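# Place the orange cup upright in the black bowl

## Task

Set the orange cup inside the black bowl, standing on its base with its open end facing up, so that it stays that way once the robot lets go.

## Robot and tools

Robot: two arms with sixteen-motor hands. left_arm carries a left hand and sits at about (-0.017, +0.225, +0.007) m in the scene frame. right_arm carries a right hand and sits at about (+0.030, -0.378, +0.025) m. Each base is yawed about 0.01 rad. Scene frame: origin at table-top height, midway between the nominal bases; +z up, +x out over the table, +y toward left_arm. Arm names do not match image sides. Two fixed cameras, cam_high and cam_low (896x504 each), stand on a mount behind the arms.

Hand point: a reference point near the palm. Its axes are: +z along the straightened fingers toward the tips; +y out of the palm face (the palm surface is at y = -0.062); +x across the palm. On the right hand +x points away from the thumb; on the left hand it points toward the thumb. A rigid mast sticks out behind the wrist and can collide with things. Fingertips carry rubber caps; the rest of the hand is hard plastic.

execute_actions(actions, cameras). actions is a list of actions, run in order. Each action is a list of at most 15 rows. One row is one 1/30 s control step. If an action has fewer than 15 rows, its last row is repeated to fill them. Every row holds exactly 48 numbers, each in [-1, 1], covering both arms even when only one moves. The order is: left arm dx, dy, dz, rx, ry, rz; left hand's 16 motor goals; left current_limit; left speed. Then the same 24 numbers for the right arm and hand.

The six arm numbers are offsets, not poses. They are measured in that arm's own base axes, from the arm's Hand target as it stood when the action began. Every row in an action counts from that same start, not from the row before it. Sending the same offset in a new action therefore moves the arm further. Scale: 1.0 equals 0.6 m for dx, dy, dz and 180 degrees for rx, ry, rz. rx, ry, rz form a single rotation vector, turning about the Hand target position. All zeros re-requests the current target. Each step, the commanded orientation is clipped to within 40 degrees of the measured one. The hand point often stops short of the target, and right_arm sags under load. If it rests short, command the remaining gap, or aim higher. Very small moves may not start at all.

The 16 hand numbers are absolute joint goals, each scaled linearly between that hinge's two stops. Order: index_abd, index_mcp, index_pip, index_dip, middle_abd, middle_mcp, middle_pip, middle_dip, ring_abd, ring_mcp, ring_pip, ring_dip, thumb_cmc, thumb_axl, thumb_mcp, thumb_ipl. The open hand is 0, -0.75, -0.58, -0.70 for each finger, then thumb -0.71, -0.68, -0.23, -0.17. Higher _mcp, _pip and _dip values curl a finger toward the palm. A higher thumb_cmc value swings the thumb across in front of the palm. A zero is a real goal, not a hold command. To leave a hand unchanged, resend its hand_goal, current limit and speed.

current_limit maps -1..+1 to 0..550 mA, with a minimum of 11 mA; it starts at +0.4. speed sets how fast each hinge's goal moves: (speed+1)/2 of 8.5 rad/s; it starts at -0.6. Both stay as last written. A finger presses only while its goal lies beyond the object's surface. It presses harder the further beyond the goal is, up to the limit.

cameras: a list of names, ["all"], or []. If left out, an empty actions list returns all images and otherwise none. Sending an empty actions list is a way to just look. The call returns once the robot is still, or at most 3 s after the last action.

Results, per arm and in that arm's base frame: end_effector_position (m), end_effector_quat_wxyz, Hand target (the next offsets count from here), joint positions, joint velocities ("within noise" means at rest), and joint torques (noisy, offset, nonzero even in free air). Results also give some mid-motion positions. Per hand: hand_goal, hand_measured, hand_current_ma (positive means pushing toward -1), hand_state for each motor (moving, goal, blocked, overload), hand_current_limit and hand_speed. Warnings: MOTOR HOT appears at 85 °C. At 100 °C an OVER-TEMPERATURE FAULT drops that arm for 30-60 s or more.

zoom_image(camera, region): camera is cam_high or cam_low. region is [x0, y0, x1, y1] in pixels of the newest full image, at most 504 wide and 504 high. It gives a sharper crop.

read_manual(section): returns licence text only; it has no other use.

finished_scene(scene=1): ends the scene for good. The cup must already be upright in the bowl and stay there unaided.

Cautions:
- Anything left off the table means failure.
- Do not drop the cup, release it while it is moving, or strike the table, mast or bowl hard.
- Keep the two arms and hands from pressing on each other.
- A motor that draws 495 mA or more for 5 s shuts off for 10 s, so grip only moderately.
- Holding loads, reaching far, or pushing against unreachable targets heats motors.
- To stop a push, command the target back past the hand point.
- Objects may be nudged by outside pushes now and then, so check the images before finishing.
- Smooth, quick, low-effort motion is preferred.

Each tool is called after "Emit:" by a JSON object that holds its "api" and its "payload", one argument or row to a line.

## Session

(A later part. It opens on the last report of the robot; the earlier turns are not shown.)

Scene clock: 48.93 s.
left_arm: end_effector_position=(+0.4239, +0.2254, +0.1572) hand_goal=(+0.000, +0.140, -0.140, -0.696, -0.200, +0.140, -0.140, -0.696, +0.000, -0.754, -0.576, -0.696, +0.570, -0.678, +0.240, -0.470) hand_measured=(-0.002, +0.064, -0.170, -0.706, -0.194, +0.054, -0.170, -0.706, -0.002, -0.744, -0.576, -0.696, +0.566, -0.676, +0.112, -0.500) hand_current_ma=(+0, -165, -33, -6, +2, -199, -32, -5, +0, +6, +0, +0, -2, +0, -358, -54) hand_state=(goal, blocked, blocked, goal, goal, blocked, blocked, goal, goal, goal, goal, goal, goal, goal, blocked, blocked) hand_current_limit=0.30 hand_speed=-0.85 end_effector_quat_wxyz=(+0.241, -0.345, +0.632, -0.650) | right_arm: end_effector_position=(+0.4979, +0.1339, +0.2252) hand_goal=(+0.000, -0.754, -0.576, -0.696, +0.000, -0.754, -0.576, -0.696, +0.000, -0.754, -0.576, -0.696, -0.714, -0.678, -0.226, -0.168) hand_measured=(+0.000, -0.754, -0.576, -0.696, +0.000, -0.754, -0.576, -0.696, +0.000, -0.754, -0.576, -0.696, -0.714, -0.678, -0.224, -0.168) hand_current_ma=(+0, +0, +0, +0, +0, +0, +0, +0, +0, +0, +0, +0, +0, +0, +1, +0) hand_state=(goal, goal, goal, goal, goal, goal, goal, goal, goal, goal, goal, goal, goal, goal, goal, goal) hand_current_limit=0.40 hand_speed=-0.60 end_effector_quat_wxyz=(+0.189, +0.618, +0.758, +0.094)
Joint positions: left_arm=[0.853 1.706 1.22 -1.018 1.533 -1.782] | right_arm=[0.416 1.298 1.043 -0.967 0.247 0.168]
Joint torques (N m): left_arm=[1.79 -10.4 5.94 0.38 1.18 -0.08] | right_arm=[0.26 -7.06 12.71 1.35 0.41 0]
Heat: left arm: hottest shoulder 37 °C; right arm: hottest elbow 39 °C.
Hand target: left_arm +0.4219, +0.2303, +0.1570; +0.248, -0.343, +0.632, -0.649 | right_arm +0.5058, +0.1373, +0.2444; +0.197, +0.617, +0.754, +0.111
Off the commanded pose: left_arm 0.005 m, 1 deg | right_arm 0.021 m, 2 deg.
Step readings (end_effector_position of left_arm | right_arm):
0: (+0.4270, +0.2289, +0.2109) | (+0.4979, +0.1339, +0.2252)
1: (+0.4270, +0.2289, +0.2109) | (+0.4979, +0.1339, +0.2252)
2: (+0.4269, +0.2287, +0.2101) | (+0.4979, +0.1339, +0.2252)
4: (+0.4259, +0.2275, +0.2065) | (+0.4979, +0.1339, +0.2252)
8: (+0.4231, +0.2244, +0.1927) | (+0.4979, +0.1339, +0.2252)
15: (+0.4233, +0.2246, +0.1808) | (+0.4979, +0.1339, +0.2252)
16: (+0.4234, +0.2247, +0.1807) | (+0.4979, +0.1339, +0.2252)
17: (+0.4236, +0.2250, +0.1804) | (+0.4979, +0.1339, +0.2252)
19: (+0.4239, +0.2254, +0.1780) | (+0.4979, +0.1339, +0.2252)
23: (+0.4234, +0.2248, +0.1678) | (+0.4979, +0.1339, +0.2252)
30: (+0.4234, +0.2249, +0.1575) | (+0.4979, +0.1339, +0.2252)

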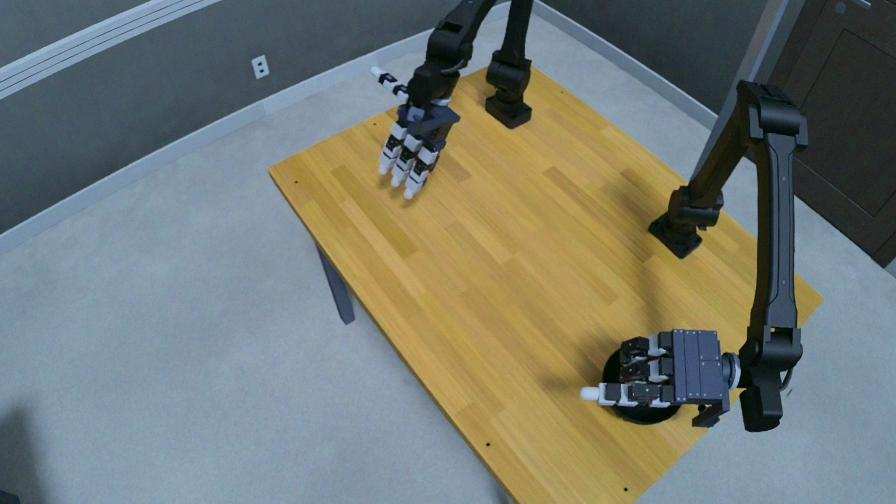

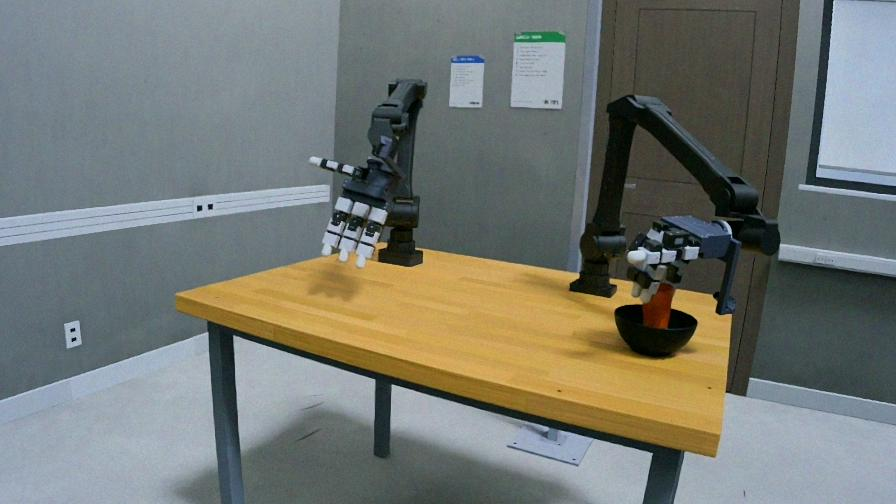

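Emit:
{"api": "execute_actions", "payload": {
  "actions": [
    [[0,0,-0.042,0,0,0,0,0.14,-0.139,-0.696,-0.2,0.14,-0.139,-0.696,0,-0.754,-0.576,-0.696,0.571,-0.678,0.24,-0.47,0.3,-0.85,0,0,0,0,0,0,0,-0.754,-0.576,-0.696,0,-0.754,-0.576,-0.696,0,-0.754,-0.576,-0.696,-0.714,-0.678,-0.226,-0.168,0.4,-0.6]],
    [[0,0,-0.014,0,0,0,0,0.14,-0.139,-0.696,-0.2,0.14,-0.139,-0.696,0,-0.754,-0.576,-0.696,0.571,-0.678,0.24,-0.47,0.3,-0.85,0,0,0,0,0,0,0,-0.754,-0.576,-0.696,0,-0.754,-0.576,-0.696,0,-0.754,-0.576,-0.696,-0.714,-0.678,-0.226,-0.168,0.4,-0.6]]
  ],
  "cameras": ["all"]
}}

Emit:
{"api": "zoom_image", "payload": {
  "camera": "cam_low",
  "region": [580, 190, 760, 370]
}}

Scene clock: 50.47 s.
left_arm: end_effector_position=(+0.4248, +0.2267, +0.1274) hand_goal=(+0.000, +0.140, -0.140, -0.696, -0.200, +0.140, -0.140, -0.696, +0.000, -0.754, -0.576, -0.696, +0.570, -0.678, +0.240, -0.470) hand_measured=(-0.002, +0.064, -0.170, -0.706, -0.194, +0.054, -0.170, -0.706, -0.002, -0.744, -0.576, -0.696, +0.566, -0.676, +0.112, -0.500) hand_current_ma=(+0, -165, -33, -6, +2, -199, -32, -5, +0, +6, +0, +0, -2, +0, -357, -54) hand_state=(goal, blocked, blocked, goal, goal, blocked, blocked, goal, goal, goal, goal, goal, goal, goal, blocked, blocked) hand_current_limit=0.30 hand_speed=-0.85 end_effector_quat_wxyz=(+0.244, -0.342, +0.634, -0.649) | right_arm: end_effector_position=(+0.4979, +0.1339, +0.2252) hand_goal=(+0.000, -0.754, -0.576, -0.696, +0.000, -0.754, -0.576, -0.696, +0.000, -0.754, -0.576, -0.696, -0.714, -0.678, -0.226, -0.168) hand_measured=(+0.000, -0.754, -0.576, -0.696, +0.000, -0.754, -0.576, -0.696, +0.000, -0.754, -0.576, -0.696, -0.714, -0.678, -0.224, -0.168) hand_current_ma=(+0, +0, +0, +0, +0, +0, +0, +0, +0, +0, +0, +0, +0, +0, +1, +0) hand_state=(goal, goal, goal, goal, goal, goal, goal, goal, goal, goal, goal, goal, goal, goal, goal, goal) hand_current_limit=0.40 hand_speed=-0.60 end_effector_quat_wxyz=(+0.189, +0.618, +0.758, +0.094)
Joint positions: left_arm=[0.853 1.755 1.2 -0.995 1.533 -1.727] | right_arm=[0.416 1.298 1.043 -0.967 0.247 0.168]
Joint torques (N m): left_arm=[1.79 -10.46 5.31 0.4 1.21 -0.05] | right_arm=[0.32 -7.12 12.7 1.33 0.42 -0.01]
Heat: left arm: hottest shoulder 37 °C; right arm: hottest elbow 39 °C.
Hand target: left_arm +0.4219, +0.2303, +0.1234; +0.248, -0.343, +0.632, -0.649 | right_arm +0.5058, +0.1373, +0.2444; +0.197, +0.617, +0.754, +0.111
Off the commanded pose: left_arm 0.006 m, 1 deg | right_arm 0.021 m, 2 deg.
Step readings (end_effector_position of left_arm | right_arm):
0: (+0.4239, +0.2255, +0.1572) | (+0.4979, +0.1339, +0.2252)
1: (+0.4239, +0.2255, +0.1572) | (+0.4979, +0.1339, +0.2252)
2: (+0.4240, +0.2256, +0.1568) | (+0.4979, +0.1339, +0.2252)
4: (+0.4244, +0.2261, +0.1542) | (+0.4979, +0.1339, +0.2252)
8: (+0.4237, +0.2253, +0.1423) | (+0.4979, +0.1339, +0.2252)
15: (+0.4232, +0.2247, +0.1319) | (+0.4979, +0.1339, +0.2252)
16: (+0.4232, +0.2248, +0.1319) | (+0.4979, +0.1339, +0.2252)
17: (+0.4233, +0.2249, +0.1318) | (+0.4979, +0.1339, +0.2252)
19: (+0.4237, +0.2253, +0.1313) | (+0.4979, +0.1339, +0.2252)
23: (+0.4243, +0.2260, +0.1297) | (+0.4979, +0.1339, +0.2252)
30: (+0.4246, +0.2264, +0.1275) | (+0.4979, +0.1339, +0.2252)

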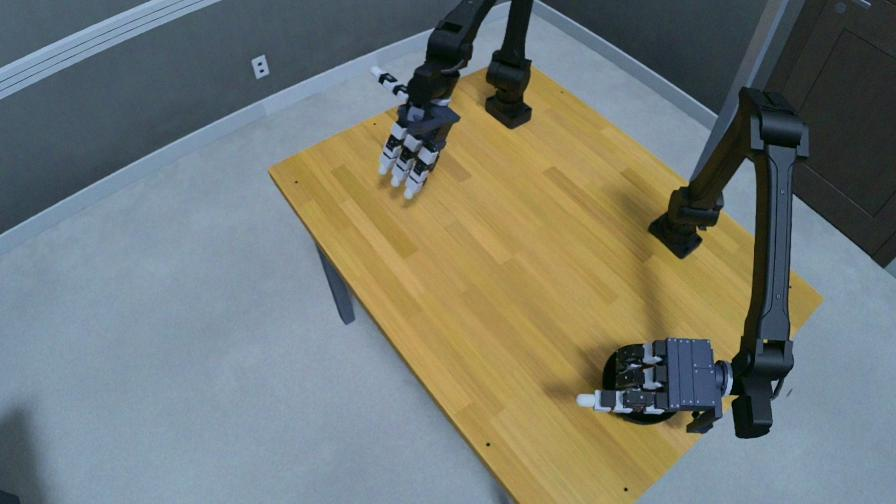

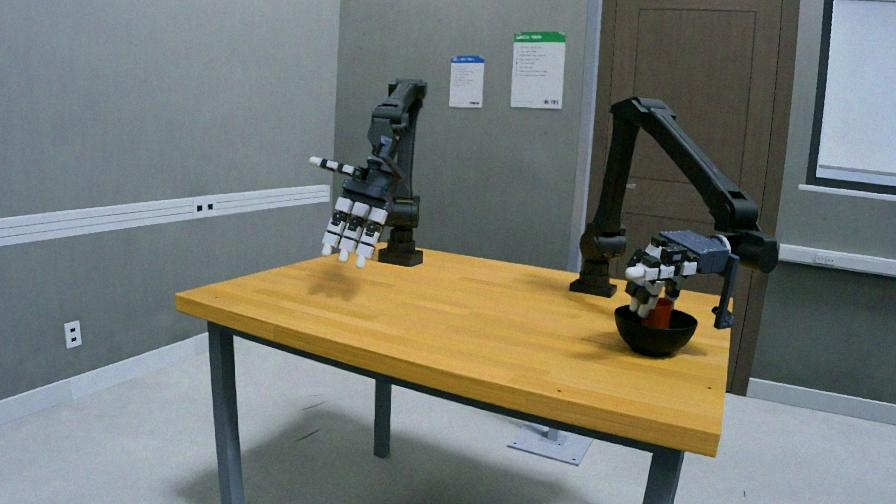

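Scaled by 2.800 from the camera's 896x504 image, which has a finer 1280x720 frame.

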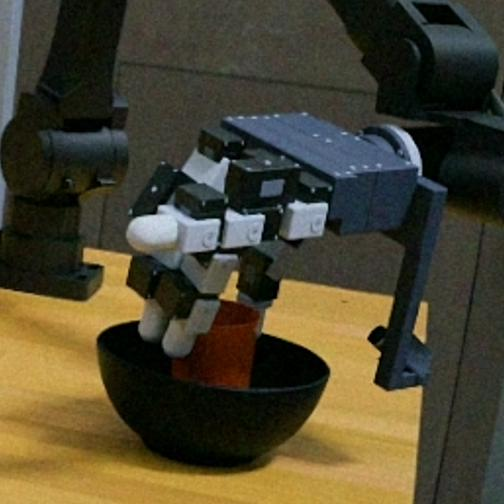

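Emit:
{"api": "execute_actions", "payload": {
  "actions": [
    [[0,0,-0.0117,0,0,0,0,0.14,-0.139,-0.696,-0.2,0.14,-0.139,-0.696,0,-0.754,-0.576,-0.696,0.571,-0.678,0.24,-0.47,0.3,-0.85,0,0,0,0,0,0,0,-0.754,-0.576,-0.696,0,-0.754,-0.576,-0.696,0,-0.754,-0.576,-0.696,-0.714,-0.678,-0.226,-0.168,0.4,-0.6]]
  ],
  "cameras": ["all"]
}}

Emit:
{"api": "zoom_image", "payload": {
  "camera": "cam_low",
  "region": [600, 230, 740, 370]
}}

Scene clock: 51.30 s.
left_arm: end_effector_position=(+0.4242, +0.2259, +0.1196) hand_goal=(+0.000, +0.140, -0.140, -0.696, -0.200, +0.140, -0.140, -0.696, +0.000, -0.754, -0.576, -0.696, +0.570, -0.678, +0.240, -0.470) hand_measured=(-0.002, +0.064, -0.170, -0.706, -0.194, +0.054, -0.170, -0.706, -0.002, -0.744, -0.576, -0.696, +0.566, -0.676, +0.112, -0.500) hand_current_ma=(+0, -165, -33, -6, +2, -199, -32, -5, +0, +6, +0, +0, -2, +0, -357, -54) hand_state=(goal, blocked, blocked, goal, goal, blocked, blocked, goal, goal, goal, goal, goal, goal, goal, blocked, blocked) hand_current_limit=0.30 hand_speed=-0.85 end_effector_quat_wxyz=(+0.241, -0.344, +0.633, -0.650) | right_arm: end_effector_position=(+0.4979, +0.1339, +0.2252) hand_goal=(+0.000, -0.754, -0.576, -0.696, +0.000, -0.754, -0.576, -0.696, +0.000, -0.754, -0.576, -0.696, -0.714, -0.678, -0.226, -0.168) hand_measured=(+0.000, -0.754, -0.576, -0.696, +0.000, -0.754, -0.576, -0.696, +0.000, -0.754, -0.576, -0.696, -0.714, -0.678, -0.224, -0.168) hand_current_ma=(+0, +0, +0, +0, +0, +0, +0, +0, +0, +0, +0, +0, +0, +0, +1, +0) hand_state=(goal, goal, goal, goal, goal, goal, goal, goal, goal, goal, goal, goal, goal, goal, goal, goal) hand_current_limit=0.40 hand_speed=-0.60 end_effector_quat_wxyz=(+0.189, +0.618, +0.758, +0.094)
Joint positions: left_arm=[0.853 1.769 1.194 -0.995 1.533 -1.715] | right_arm=[0.416 1.298 1.043 -0.967 0.247 0.168]
Joint torques (N m): left_arm=[1.79 -10.58 5.41 0.42 1.2 -0.03] | right_arm=[0.26 -7 12.71 1.35 0.42 0]
Heat: left arm: hottest shoulder 37 °C; right arm: hottest elbow 39 °C.
Hand target: left_arm +0.4219, +0.2303, +0.1165; +0.248, -0.343, +0.632, -0.649 | right_arm +0.5058, +0.1373, +0.2444; +0.197, +0.617, +0.754, +0.111
Off the commanded pose: left_arm 0.006 m, 1 deg | right_arm 0.021 m, 2 deg.
Step readings (end_effector_position of left_arm | right_arm):
0: (+0.4249, +0.2267, +0.1274) | (+0.4979, +0.1339, +0.2252)
1: (+0.4249, +0.2267, +0.1274) | (+0.4979, +0.1339, +0.2252)
2: (+0.4249, +0.2267, +0.1272) | (+0.4979, +0.1339, +0.2252)
4: (+0.4250, +0.2269, +0.1265) | (+0.4979, +0.1339, +0.2252)
8: (+0.4250, +0.2268, +0.1232) | (+0.4979, +0.1339, +0.2252)
15: (+0.4242, +0.2259, +0.1196) | (+0.4979, +0.1339, +0.2252)

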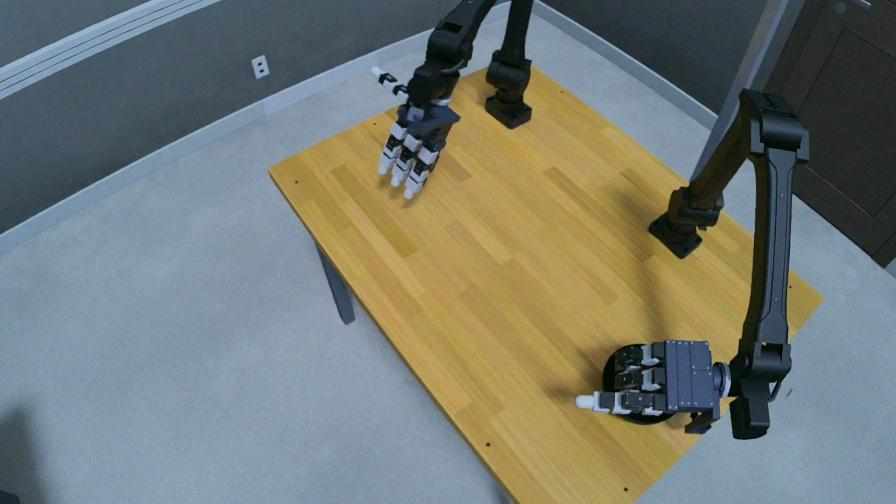

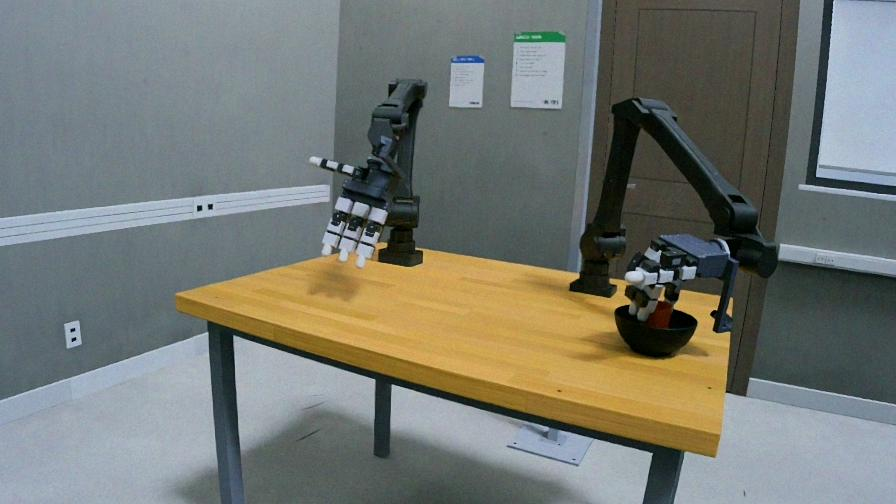

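Scaled by 3.600 from the camera's 896x504 image, which has a finer 1280x720 frame.

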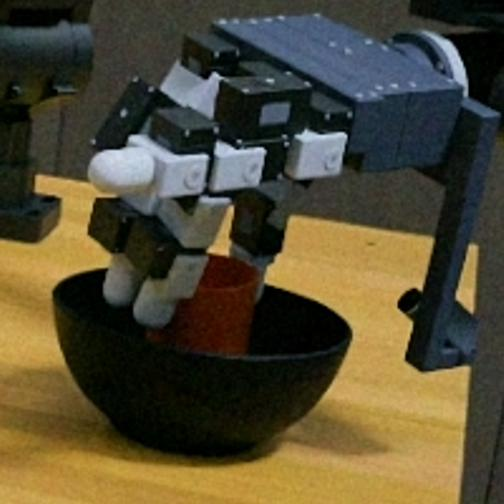

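Emit:
{"api": "execute_actions", "payload": {
  "actions": [
    [[0,0,-0.009,0,0,0,0,0.14,-0.139,-0.696,-0.2,0.14,-0.139,-0.696,0,-0.754,-0.576,-0.696,0.571,-0.678,0.24,-0.47,0.3,-0.85,0,0,0,0,0,0,0,-0.754,-0.576,-0.696,0,-0.754,-0.576,-0.696,0,-0.754,-0.576,-0.696,-0.714,-0.678,-0.226,-0.168,0.4,-0.6]]
  ],
  "cameras": ["cam_low"]
}}

Emit:
{"api": "zoom_image", "payload": {
  "camera": "cam_low",
  "region": [600, 230, 740, 370]
}}

Scene clock: 52.40 s.
left_arm: end_effector_position=(+0.4245, +0.2260, +0.1194) hand_goal=(+0.000, +0.140, -0.140, -0.696, -0.200, +0.140, -0.140, -0.696, +0.000, -0.754, -0.576, -0.696, +0.570, -0.678, +0.240, -0.470) hand_measured=(-0.002, +0.064, -0.170, -0.706, -0.194, +0.054, -0.170, -0.706, -0.002, -0.744, -0.576, -0.696, +0.566, -0.676, +0.112, -0.500) hand_current_ma=(+0, -165, -33, -6, +2, -199, -32, -5, +0, +6, +0, +0, -2, +0, -357, -54) hand_state=(goal, blocked, blocked, goal, goal, blocked, blocked, goal, goal, goal, goal, goal, goal, goal, blocked, blocked) hand_current_limit=0.30 hand_speed=-0.85 end_effector_quat_wxyz=(+0.242, -0.343, +0.633, -0.651) | right_arm: end_effector_position=(+0.4979, +0.1339, +0.2252) hand_goal=(+0.000, -0.754, -0.576, -0.696, +0.000, -0.754, -0.576, -0.696, +0.000, -0.754, -0.576, -0.696, -0.714, -0.678, -0.226, -0.168) hand_measured=(+0.000, -0.754, -0.576, -0.696, +0.000, -0.754, -0.576, -0.696, +0.000, -0.754, -0.576, -0.696, -0.714, -0.678, -0.224, -0.168) hand_current_ma=(+0, +0, +0, +0, +0, +0, +0, +0, +0, +0, +0, +0, +0, +0, +1, +0) hand_state=(goal, goal, goal, goal, goal, goal, goal, goal, goal, goal, goal, goal, goal, goal, goal, goal) hand_current_limit=0.40 hand_speed=-0.60 end_effector_quat_wxyz=(+0.189, +0.618, +0.758, +0.094)
Joint positions: left_arm=[0.853 1.77 1.194 -0.995 1.535 -1.712] | right_arm=[0.416 1.298 1.043 -0.967 0.247 0.168]
Joint torques (N m): left_arm=[1.73 -9.93 5.07 0.64 1.11 0.01] | right_arm=[0.32 -7.06 12.68 1.31 0.42 0]
Heat: left arm: hottest shoulder 37 °C; right arm: hottest elbow 39 °C.
Hand target: left_arm +0.4219, +0.2303, +0.1112; +0.248, -0.343, +0.632, -0.649 | right_arm +0.5058, +0.1373, +0.2444; +0.197, +0.617, +0.754, +0.111
Off the commanded pose: left_arm 0.010 m, 1 deg | right_arm 0.021 m, 2 deg.
Step readings (end_effector_position of left_arm | right_arm):
0: (+0.4242, +0.2259, +0.1196) | (+0.4979, +0.1339, +0.2252)
1: (+0.4242, +0.2259, +0.1196) | (+0.4979, +0.1339, +0.2252)
2: (+0.4242, +0.2259, +0.1196) | (+0.4979, +0.1339, +0.2252)
4: (+0.4242, +0.2259, +0.1196) | (+0.4979, +0.1339, +0.2252)
8: (+0.4244, +0.2260, +0.1194) | (+0.4979, +0.1339, +0.2252)
15: (+0.4245, +0.2260, +0.1194) | (+0.4979, +0.1339, +0.2252)
Images, in order (width x height): cam_low 896x504.

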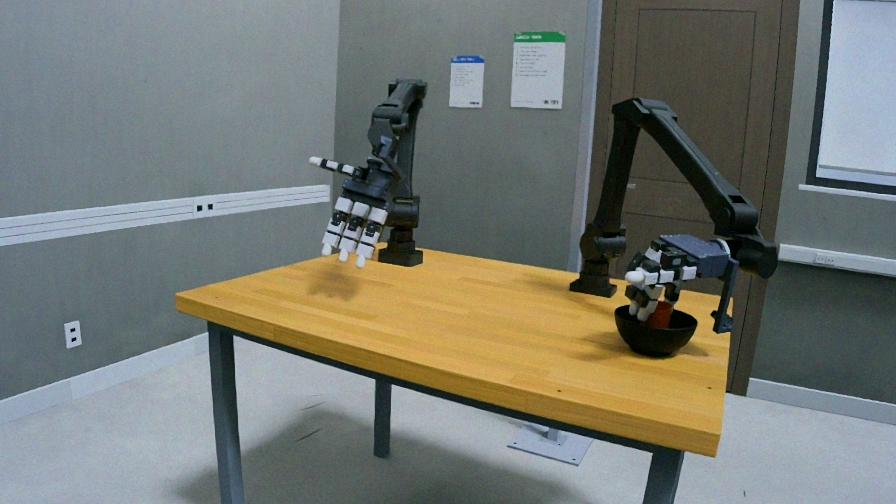

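Scaled by 3.600 from the camera's 896x504 image, which has a finer 1280x720 frame.

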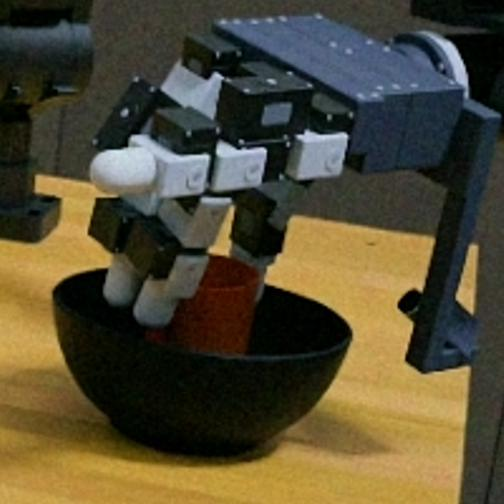

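Emit:
{"api": "execute_actions", "payload": {
  "actions": [],
  "cameras": ["all"]
}}

Emit:
{"api": "zoom_image", "payload": {
  "camera": "cam_high",
  "region": [570, 320, 710, 440]
}}

Scene clock: 52.57 s.
left_arm: end_effector_position=(+0.4245, +0.2260, +0.1194) hand_goal=(+0.000, +0.140, -0.140, -0.696, -0.200, +0.140, -0.140, -0.696, +0.000, -0.754, -0.576, -0.696, +0.570, -0.678, +0.240, -0.470) hand_measured=(-0.002, +0.064, -0.170, -0.706, -0.194, +0.054, -0.170, -0.706, -0.002, -0.744, -0.576, -0.696, +0.566, -0.676, +0.112, -0.500) hand_current_ma=(+0, -165, -33, -6, +2, -199, -32, -5, +0, +6, +0, +0, -2, +0, -357, -54) hand_state=(goal, blocked, blocked, goal, goal, blocked, blocked, goal, goal, goal, goal, goal, goal, goal, blocked, blocked) hand_current_limit=0.30 hand_speed=-0.85 end_effector_quat_wxyz=(+0.242, -0.343, +0.633, -0.651) | right_arm: end_effector_position=(+0.4979, +0.1339, +0.2252) hand_goal=(+0.000, -0.754, -0.576, -0.696, +0.000, -0.754, -0.576, -0.696, +0.000, -0.754, -0.576, -0.696, -0.714, -0.678, -0.226, -0.168) hand_measured=(+0.000, -0.754, -0.576, -0.696, +0.000, -0.754, -0.576, -0.696, +0.000, -0.754, -0.576, -0.696, -0.714, -0.678, -0.224, -0.168) hand_current_ma=(+0, +0, +0, +0, +0, +0, +0, +0, +0, +0, +0, +0, +0, +0, +1, +0) hand_state=(goal, goal, goal, goal, goal, goal, goal, goal, goal, goal, goal, goal, goal, goal, goal, goal) hand_current_limit=0.40 hand_speed=-0.60 end_effector_quat_wxyz=(+0.189, +0.618, +0.758, +0.094)
Joint positions: left_arm=[0.853 1.77 1.194 -0.995 1.535 -1.712] | right_arm=[0.416 1.298 1.043 -0.967 0.247 0.168]
Joint velocities: within noise
Joint torques (N m): left_arm=[1.85 -9.88 5.11 0.68 1.11 0] | right_arm=[0.26 -7.06 12.7 1.36 0.42 0]
Heat: left arm: hottest shoulder 37 °C; right arm: hottest elbow 39 °C.
Hand target: left_arm +0.4219, +0.2303, +0.1112; +0.248, -0.343, +0.632, -0.649 | right_arm +0.5058, +0.1373, +0.2444; +0.197, +0.617, +0.754, +0.111
Off the commanded pose: left_arm 0.010 m, 1 deg | right_arm 0.021 m, 2 deg.

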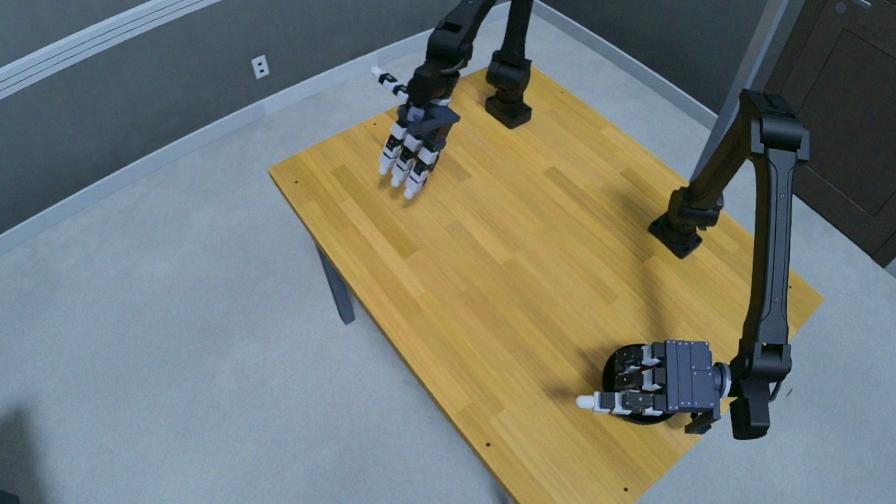

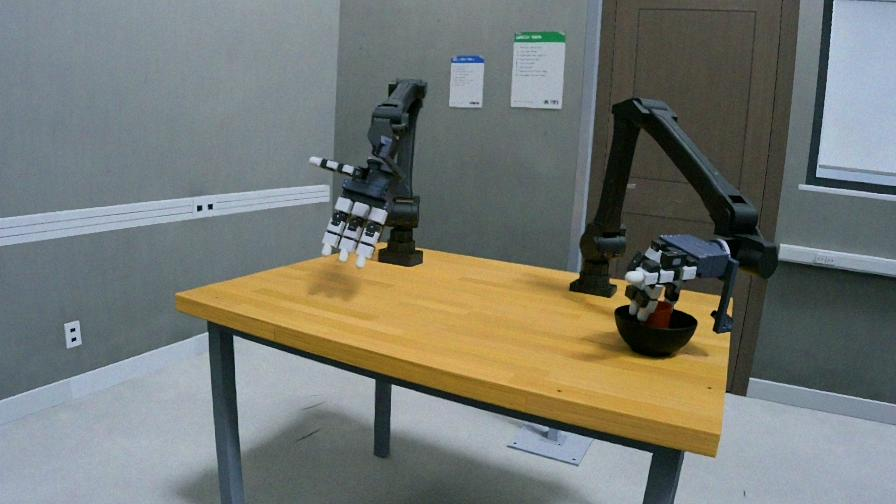

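Scaled by 3.600 from the camera's 896x504 image, which has a finer 1280x720 frame.

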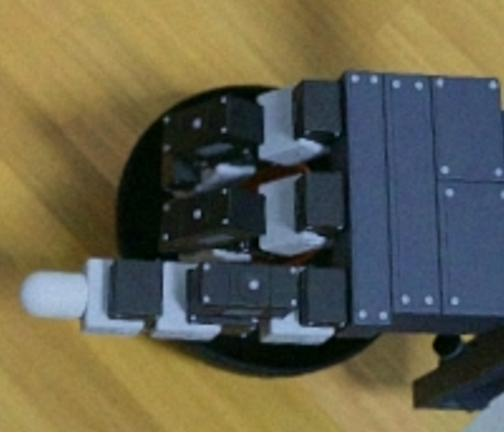

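Emit:
{"api": "execute_actions", "payload": {
  "actions": [
    [[0,0,0.007,0,0,0,0,0.09,-0.139,-0.696,-0.2,0.09,-0.139,-0.696,0,-0.754,-0.576,-0.696,0.571,-0.678,0.17,-0.47,0.3,-0.9,0,0,0,0,0,0,0,-0.754,-0.576,-0.696,0,-0.754,-0.576,-0.696,0,-0.754,-0.576,-0.696,-0.714,-0.678,-0.226,-0.168,0.4,-0.6]],
    [[0,0,0,0,0,0,0,0.03,-0.139,-0.696,-0.2,0.03,-0.139,-0.696,0,-0.754,-0.576,-0.696,0.571,-0.678,0.1,-0.45,0.3,-0.9,0,0,0,0,0,0,0,-0.754,-0.576,-0.696,0,-0.754,-0.576,-0.696,0,-0.754,-0.576,-0.696,-0.714,-0.678,-0.226,-0.168,0.4,-0.6]]
  ],
  "cameras": ["all"]
}}

Emit:
{"api": "zoom_image", "payload": {
  "camera": "cam_low",
  "region": [600, 230, 740, 370]
}}

Scene clock: 54.47 s.
left_arm: end_effector_position=(+0.4246, +0.2261, +0.1193) hand_goal=(+0.000, +0.030, -0.140, -0.696, -0.200, +0.030, -0.140, -0.696, +0.000, -0.754, -0.576, -0.696, +0.570, -0.678, +0.100, -0.450) hand_measured=(-0.002, +0.032, -0.146, -0.700, -0.194, +0.026, -0.150, -0.702, -0.002, -0.744, -0.576, -0.696, +0.568, -0.676, +0.094, -0.456) hand_current_ma=(+0, +0, -2, -1, +2, -1, -6, -2, +0, +6, +0, +0, -1, +0, -3, -4) hand_state=(goal, goal, goal, goal, goal, goal, goal, goal, goal, goal, goal, goal, goal, goal, goal, goal) hand_current_limit=0.30 hand_speed=-0.90 end_effector_quat_wxyz=(+0.243, -0.342, +0.633, -0.651) | right_arm: end_effector_position=(+0.4979, +0.1339, +0.2252) hand_goal=(+0.000, -0.754, -0.576, -0.696, +0.000, -0.754, -0.576, -0.696, +0.000, -0.754, -0.576, -0.696, -0.714, -0.678, -0.226, -0.168) hand_measured=(+0.000, -0.754, -0.576, -0.696, +0.000, -0.754, -0.576, -0.696, +0.000, -0.754, -0.576, -0.696, -0.714, -0.678, -0.224, -0.168) hand_current_ma=(+0, +0, +0, +0, +0, +0, +0, +0, +0, +0, +0, +0, +0, +0, +1, +0) hand_state=(goal, goal, goal, goal, goal, goal, goal, goal, goal, goal, goal, goal, goal, goal, goal, goal) hand_current_limit=0.40 hand_speed=-0.60 end_effector_quat_wxyz=(+0.189, +0.618, +0.758, +0.094)
Joint positions: left_arm=[0.853 1.77 1.194 -0.995 1.535 -1.71] | right_arm=[0.416 1.298 1.043 -0.967 0.247 0.168]
Joint torques (N m): left_arm=[1.67 -10.4 5.35 0.34 1.12 -0.03] | right_arm=[0.21 -7 12.71 1.32 0.42 0]
Heat: left arm: hottest shoulder 37 °C; right arm: hottest elbow 39 °C.
Hand target: left_arm +0.4219, +0.2303, +0.1154; +0.248, -0.343, +0.632, -0.649 | right_arm +0.5058, +0.1373, +0.2444; +0.197, +0.617, +0.754, +0.111
Off the commanded pose: left_arm 0.006 m, 1 deg | right_arm 0.021 m, 2 deg.
Step readings (end_effector_position of left_arm | right_arm):
0: (+0.4245, +0.2260, +0.1194) | (+0.4979, +0.1339, +0.2252)
1: (+0.4245, +0.2260, +0.1194) | (+0.4979, +0.1339, +0.2252)
2: (+0.4245, +0.2260, +0.1194) | (+0.4979, +0.1339, +0.2252)
4: (+0.4245, +0.2260, +0.1194) | (+0.4979, +0.1339, +0.2252)
8: (+0.4245, +0.2260, +0.1194) | (+0.4979, +0.1339, +0.2252)
15: (+0.4245, +0.2260, +0.1194) | (+0.4979, +0.1339, +0.2252)
16: (+0.4245, +0.2260, +0.1194) | (+0.4979, +0.1339, +0.2252)
17: (+0.4245, +0.2260, +0.1194) | (+0.4979, +0.1339, +0.2252)
19: (+0.4245, +0.2260, +0.1194) | (+0.4979, +0.1339, +0.2252)
23: (+0.4246, +0.2260, +0.1194) | (+0.4979, +0.1339, +0.2252)
30: (+0.4246, +0.2261, +0.1193) | (+0.4979, +0.1339, +0.2252)

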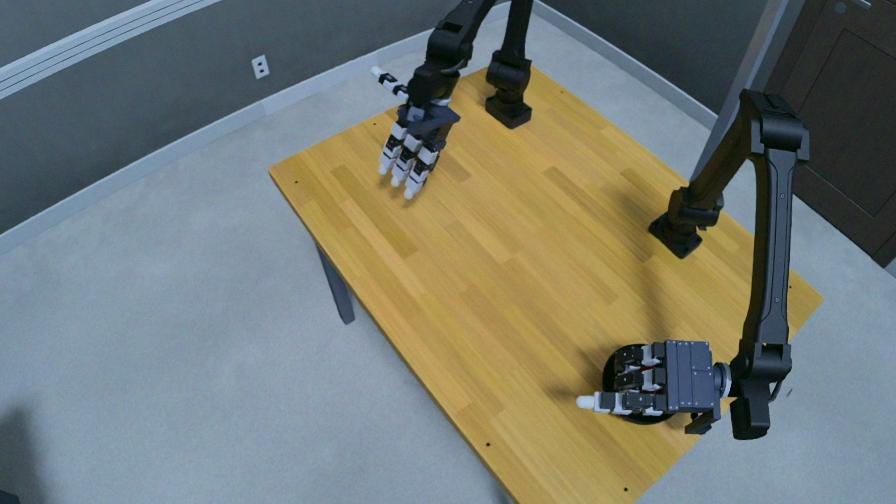

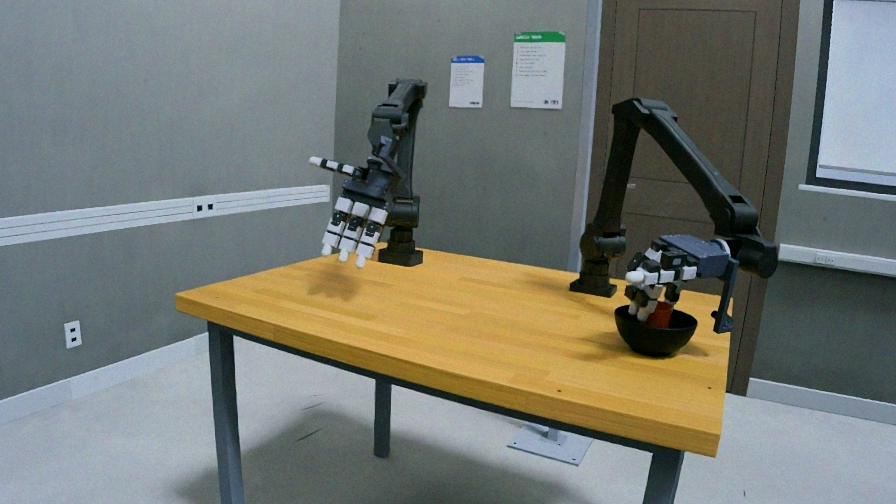

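Scaled by 3.600 from the camera's 896x504 image, which has a finer 1280x720 frame.

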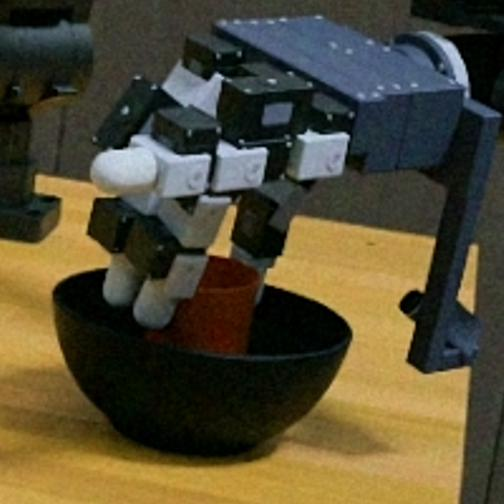

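Emit:
{"api": "execute_actions", "payload": {
  "actions": [
    [[0,0,0,0,0,0,0,-0.03,-0.139,-0.696,-0.2,-0.03,-0.139,-0.696,0,-0.754,-0.576,-0.696,0.571,-0.678,0.05,-0.44,0.3,-0.9,0,0,0,0,0,0,0,-0.754,-0.576,-0.696,0,-0.754,-0.576,-0.696,0,-0.754,-0.576,-0.696,-0.714,-0.678,-0.226,-0.168,0.4,-0.6]],
    [[0,0,0,0,0,0,0,-0.08,-0.139,-0.696,-0.2,-0.08,-0.139,-0.696,0,-0.754,-0.576,-0.696,0.571,-0.678,0.01,-0.43,0.3,-0.9,0,0,0,0,0,0,0,-0.754,-0.576,-0.696,0,-0.754,-0.576,-0.696,0,-0.754,-0.576,-0.696,-0.714,-0.678,-0.226,-0.168,0.4,-0.6]]
  ],
  "cameras": ["all"]
}}

Emit:
{"api": "zoom_image", "payload": {
  "camera": "cam_low",
  "region": [600, 230, 740, 370]
}}

Emit:
{"api": "zoom_image", "payload": {
  "camera": "cam_high",
  "region": [570, 320, 710, 440]
}}

Scene clock: 55.83 s.
left_arm: end_effector_position=(+0.4247, +0.2262, +0.1193) hand_goal=(+0.000, -0.080, -0.140, -0.696, -0.200, -0.080, -0.140, -0.696, +0.000, -0.754, -0.576, -0.696, +0.570, -0.678, +0.010, -0.430) hand_measured=(-0.002, -0.068, -0.142, -0.698, -0.194, -0.066, -0.142, -0.698, -0.002, -0.744, -0.576, -0.696, +0.568, -0.676, +0.012, -0.432) hand_current_ma=(+0, +9, -1, -1, +2, +11, +0, -1, +0, +6, +0, +0, +0, +0, +0, -1) hand_state=(goal, goal, goal, goal, goal, goal, goal, goal, goal, goal, goal, goal, goal, goal, goal, goal) hand_current_limit=0.30 hand_speed=-0.90 end_effector_quat_wxyz=(+0.243, -0.342, +0.633, -0.650) | right_arm: end_effector_position=(+0.4979, +0.1339, +0.2252) hand_goal=(+0.000, -0.754, -0.576, -0.696, +0.000, -0.754, -0.576, -0.696, +0.000, -0.754, -0.576, -0.696, -0.714, -0.678, -0.226, -0.168) hand_measured=(+0.000, -0.754, -0.576, -0.696, +0.000, -0.754, -0.576, -0.696, +0.000, -0.754, -0.576, -0.696, -0.714, -0.678, -0.224, -0.168) hand_current_ma=(+0, +0, +0, +0, +0, +0, +0, +0, +0, +0, +0, +0, +0, +0, +1, +0) hand_state=(goal, goal, goal, goal, goal, goal, goal, goal, goal, goal, goal, goal, goal, goal, goal, goal) hand_current_limit=0.40 hand_speed=-0.60 end_effector_quat_wxyz=(+0.189, +0.618, +0.758, +0.094)
Joint positions: left_arm=[0.853 1.77 1.194 -0.995 1.535 -1.708] | right_arm=[0.416 1.298 1.043 -0.967 0.247 0.168]
Joint torques (N m): left_arm=[1.85 -10.34 5.37 0.31 1.13 -0.05] | right_arm=[0.26 -7.12 12.71 1.29 0.42 0]
Heat: left arm: hottest shoulder 37 °C; right arm: hottest elbow 40 °C.
Hand target: left_arm +0.4219, +0.2303, +0.1154; +0.248, -0.343, +0.632, -0.649 | right_arm +0.5058, +0.1373, +0.2444; +0.197, +0.617, +0.754, +0.111
Off the commanded pose: left_arm 0.006 m, 1 deg | right_arm 0.021 m, 2 deg.
Step readings (end_effector_position of left_arm | right_arm):
0: (+0.4246, +0.2261, +0.1193) | (+0.4979, +0.1339, +0.2252)
1: (+0.4246, +0.2261, +0.1193) | (+0.4979, +0.1339, +0.2252)
2: (+0.4246, +0.2261, +0.1193) | (+0.4979, +0.1339, +0.2252)
4: (+0.4246, +0.2261, +0.1193) | (+0.4979, +0.1339, +0.2252)
8: (+0.4246, +0.2261, +0.1193) | (+0.4979, +0.1339, +0.2252)
15: (+0.4247, +0.2261, +0.1193) | (+0.4979, +0.1339, +0.2252)
16: (+0.4247, +0.2261, +0.1193) | (+0.4979, +0.1339, +0.2252)
17: (+0.4247, +0.2261, +0.1193) | (+0.4979, +0.1339, +0.2252)
19: (+0.4247, +0.2262, +0.1193) | (+0.4979, +0.1339, +0.2252)
23: (+0.4247, +0.2262, +0.1193) | (+0.4979, +0.1339, +0.2252)
30: (+0.4247, +0.2262, +0.1193) | (+0.4979, +0.1339, +0.2252)

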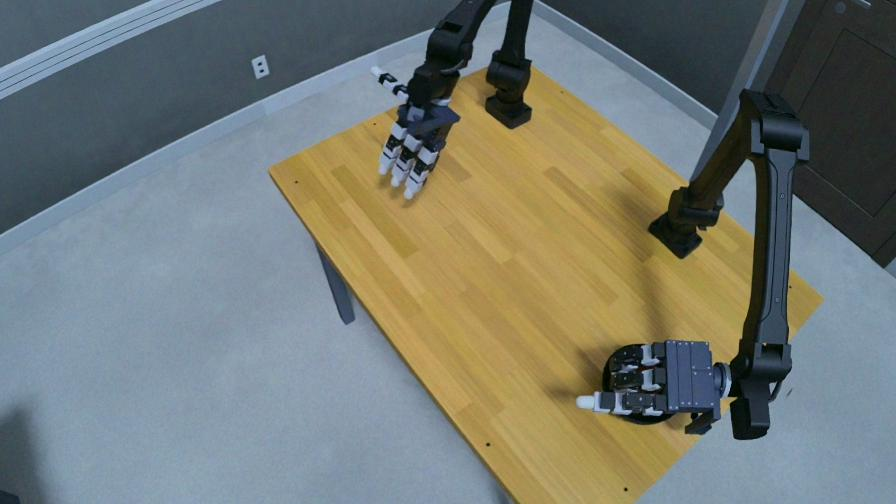

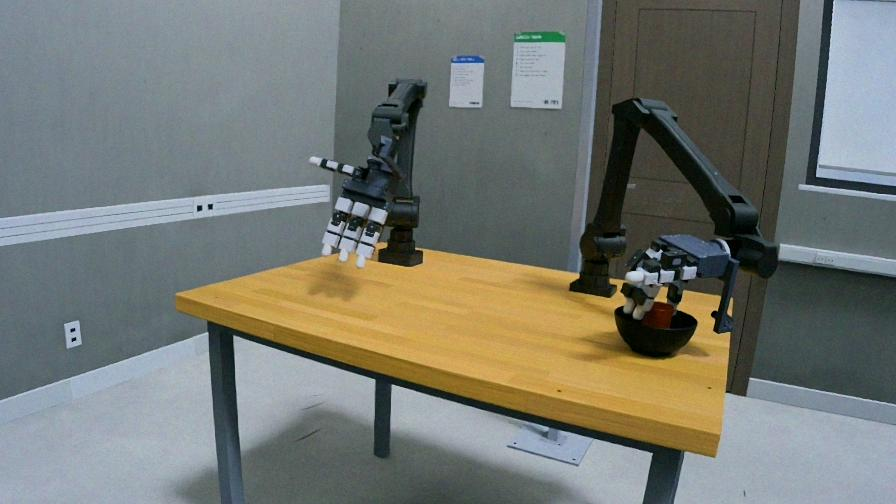

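Scaled by 3.600 from the camera's 896x504 image, which has a finer 1280x720 frame.

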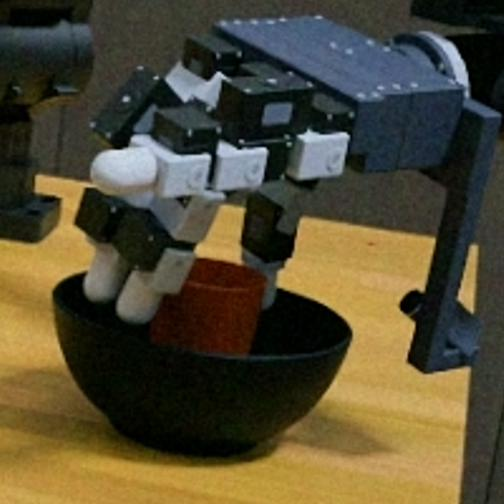

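Scaled by 3.600 from the camera's 896x504 image, which has a finer 1280x720 frame.

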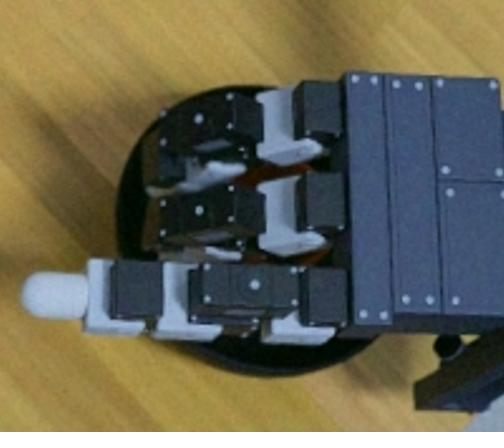

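Emit:
{"api": "execute_actions", "payload": {
  "actions": [
    [[0,0,0,0,0,0,0,-0.1,-0.139,-0.696,-0.2,-0.1,-0.139,-0.696,0,-0.754,-0.576,-0.696,0.571,-0.678,-0.045,-0.384,0.3,-0.9,0,0,0,0,0,0,0,-0.754,-0.576,-0.696,0,-0.754,-0.576,-0.696,0,-0.754,-0.576,-0.696,-0.714,-0.678,-0.226,-0.168,0.4,-0.6]],
    [[0.003,0.002,0.02,0,0,0,0,-0.1,-0.139,-0.696,-0.2,-0.1,-0.139,-0.696,0,-0.754,-0.576,-0.696,0.571,-0.678,-0.045,-0.384,0.3,-0.9,0,0,0,0,0,0,0,-0.754,-0.576,-0.696,0,-0.754,-0.576,-0.696,0,-0.754,-0.576,-0.696,-0.714,-0.678,-0.226,-0.168,0.4,-0.6]],
    [[0.004,0.002,0.025,0,0,0,0,-0.1,-0.139,-0.696,-0.2,-0.1,-0.139,-0.696,0,-0.754,-0.576,-0.696,0.571,-0.678,-0.045,-0.384,0.3,-0.9,0,0,0,0,0,0,0,-0.754,-0.576,-0.696,0,-0.754,-0.576,-0.696,0,-0.754,-0.576,-0.696,-0.714,-0.678,-0.226,-0.168,0.4,-0.6]]
  ],
  "cameras": ["all"]
}}

Emit:
{"api": "zoom_image", "payload": {
  "camera": "cam_low",
  "region": [600, 230, 740, 370]
}}

Scene clock: 58.03 s.
left_arm: end_effector_position=(+0.4221, +0.2231, +0.1247) hand_goal=(+0.000, -0.100, -0.140, -0.696, -0.200, -0.100, -0.140, -0.696, +0.000, -0.754, -0.576, -0.696, +0.570, -0.678, -0.046, -0.384) hand_measured=(-0.002, -0.088, -0.142, -0.698, -0.194, -0.084, -0.142, -0.698, -0.002, -0.744, -0.576, -0.696, +0.570, -0.676, -0.044, -0.386) hand_current_ma=(+0, +9, -1, -1, +2, +12, +0, -1, +0, +6, +0, +0, +0, +0, +0, -1) hand_state=(goal, goal, goal, goal, goal, goal, goal, goal, goal, goal, goal, goal, goal, goal, goal, goal) hand_current_limit=0.30 hand_speed=-0.90 end_effector_quat_wxyz=(+0.235, -0.350, +0.629, -0.653) | right_arm: end_effector_position=(+0.4979, +0.1339, +0.2252) hand_goal=(+0.000, -0.754, -0.576, -0.696, +0.000, -0.754, -0.576, -0.696, +0.000, -0.754, -0.576, -0.696, -0.714, -0.678, -0.226, -0.168) hand_measured=(+0.000, -0.754, -0.576, -0.696, +0.000, -0.754, -0.576, -0.696, +0.000, -0.754, -0.576, -0.696, -0.714, -0.678, -0.224, -0.168) hand_current_ma=(+0, +0, +0, +0, +0, +0, +0, +0, +0, +0, +0, +0, +0, +0, +1, +0) hand_state=(goal, goal, goal, goal, goal, goal, goal, goal, goal, goal, goal, goal, goal, goal, goal, goal) hand_current_limit=0.40 hand_speed=-0.60 end_effector_quat_wxyz=(+0.189, +0.618, +0.758, +0.094)
Joint positions: left_arm=[0.853 1.76 1.194 -1.011 1.535 -1.727] | right_arm=[0.416 1.298 1.043 -0.967 0.247 0.168]
Joint torques (N m): left_arm=[1.49 -12.1 7.77 -0.16 1.15 -0.27] | right_arm=[0.32 -7.06 12.68 1.33 0.41 0]
Heat: left arm: hottest shoulder 37 °C; right arm: hottest elbow 40 °C.
Hand target: left_arm +0.4261, +0.2327, +0.1424; +0.248, -0.343, +0.632, -0.649 | right_arm +0.5058, +0.1373, +0.2444; +0.197, +0.617, +0.754, +0.111
Off the commanded pose: left_arm 0.020 m, 2 deg | right_arm 0.021 m, 2 deg.
Step readings (end_effector_position of left_arm | right_arm):
0: (+0.4247, +0.2262, +0.1193) | (+0.4979, +0.1339, +0.2252)
1: (+0.4247, +0.2262, +0.1193) | (+0.4979, +0.1339, +0.2252)
2: (+0.4247, +0.2262, +0.1193) | (+0.4979, +0.1339, +0.2252)
4: (+0.4247, +0.2262, +0.1193) | (+0.4979, +0.1339, +0.2252)
8: (+0.4247, +0.2262, +0.1193) | (+0.4979, +0.1339, +0.2252)
15: (+0.4247, +0.2262, +0.1193) | (+0.4979, +0.1339, +0.2252)
16: (+0.4247, +0.2262, +0.1193) | (+0.4979, +0.1339, +0.2252)
17: (+0.4247, +0.2262, +0.1193) | (+0.4979, +0.1339, +0.2252)
19: (+0.4247, +0.2262, +0.1193) | (+0.4979, +0.1339, +0.2252)
23: (+0.4247, +0.2262, +0.1193) | (+0.4979, +0.1339, +0.2252)
30: (+0.4247, +0.2262, +0.1193) | (+0.4979, +0.1339, +0.2252)
31: (+0.4247, +0.2262, +0.1193) | (+0.4979, +0.1339, +0.2252)
32: (+0.4245, +0.2260, +0.1193) | (+0.4979, +0.1339, +0.2252)
34: (+0.4238, +0.2251, +0.1196) | (+0.4979, +0.1339, +0.2252)
38: (+0.4227, +0.2239, +0.1216) | (+0.4979, +0.1339, +0.2252)
45: (+0.4222, +0.2233, +0.1246) | (+0.4979, +0.1339, +0.2252)

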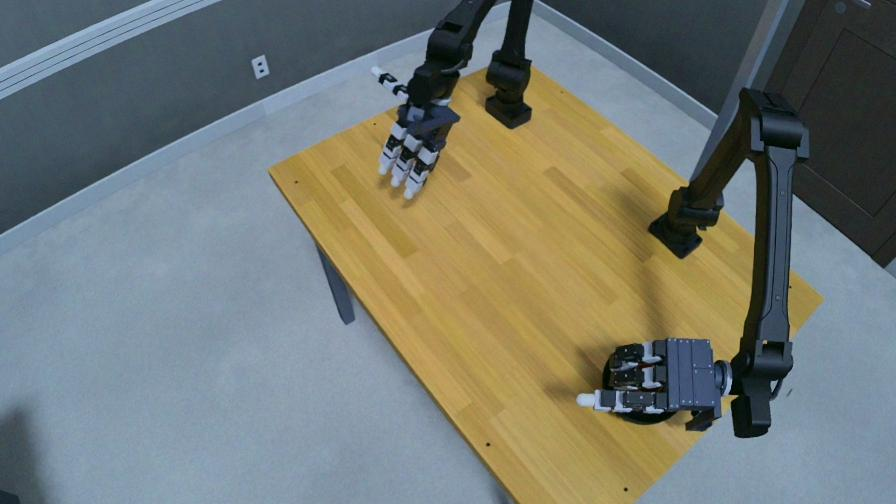

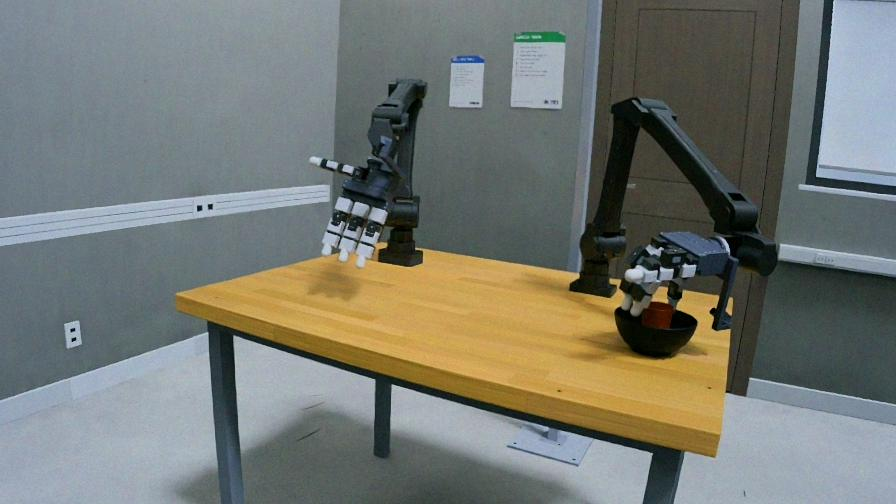

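Scaled by 3.600 from the camera's 896x504 image, which has a finer 1280x720 frame.

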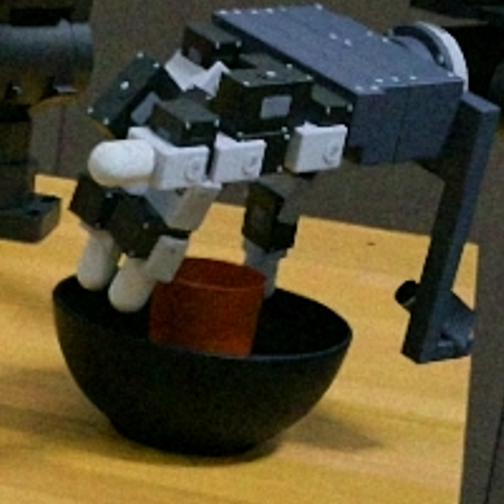

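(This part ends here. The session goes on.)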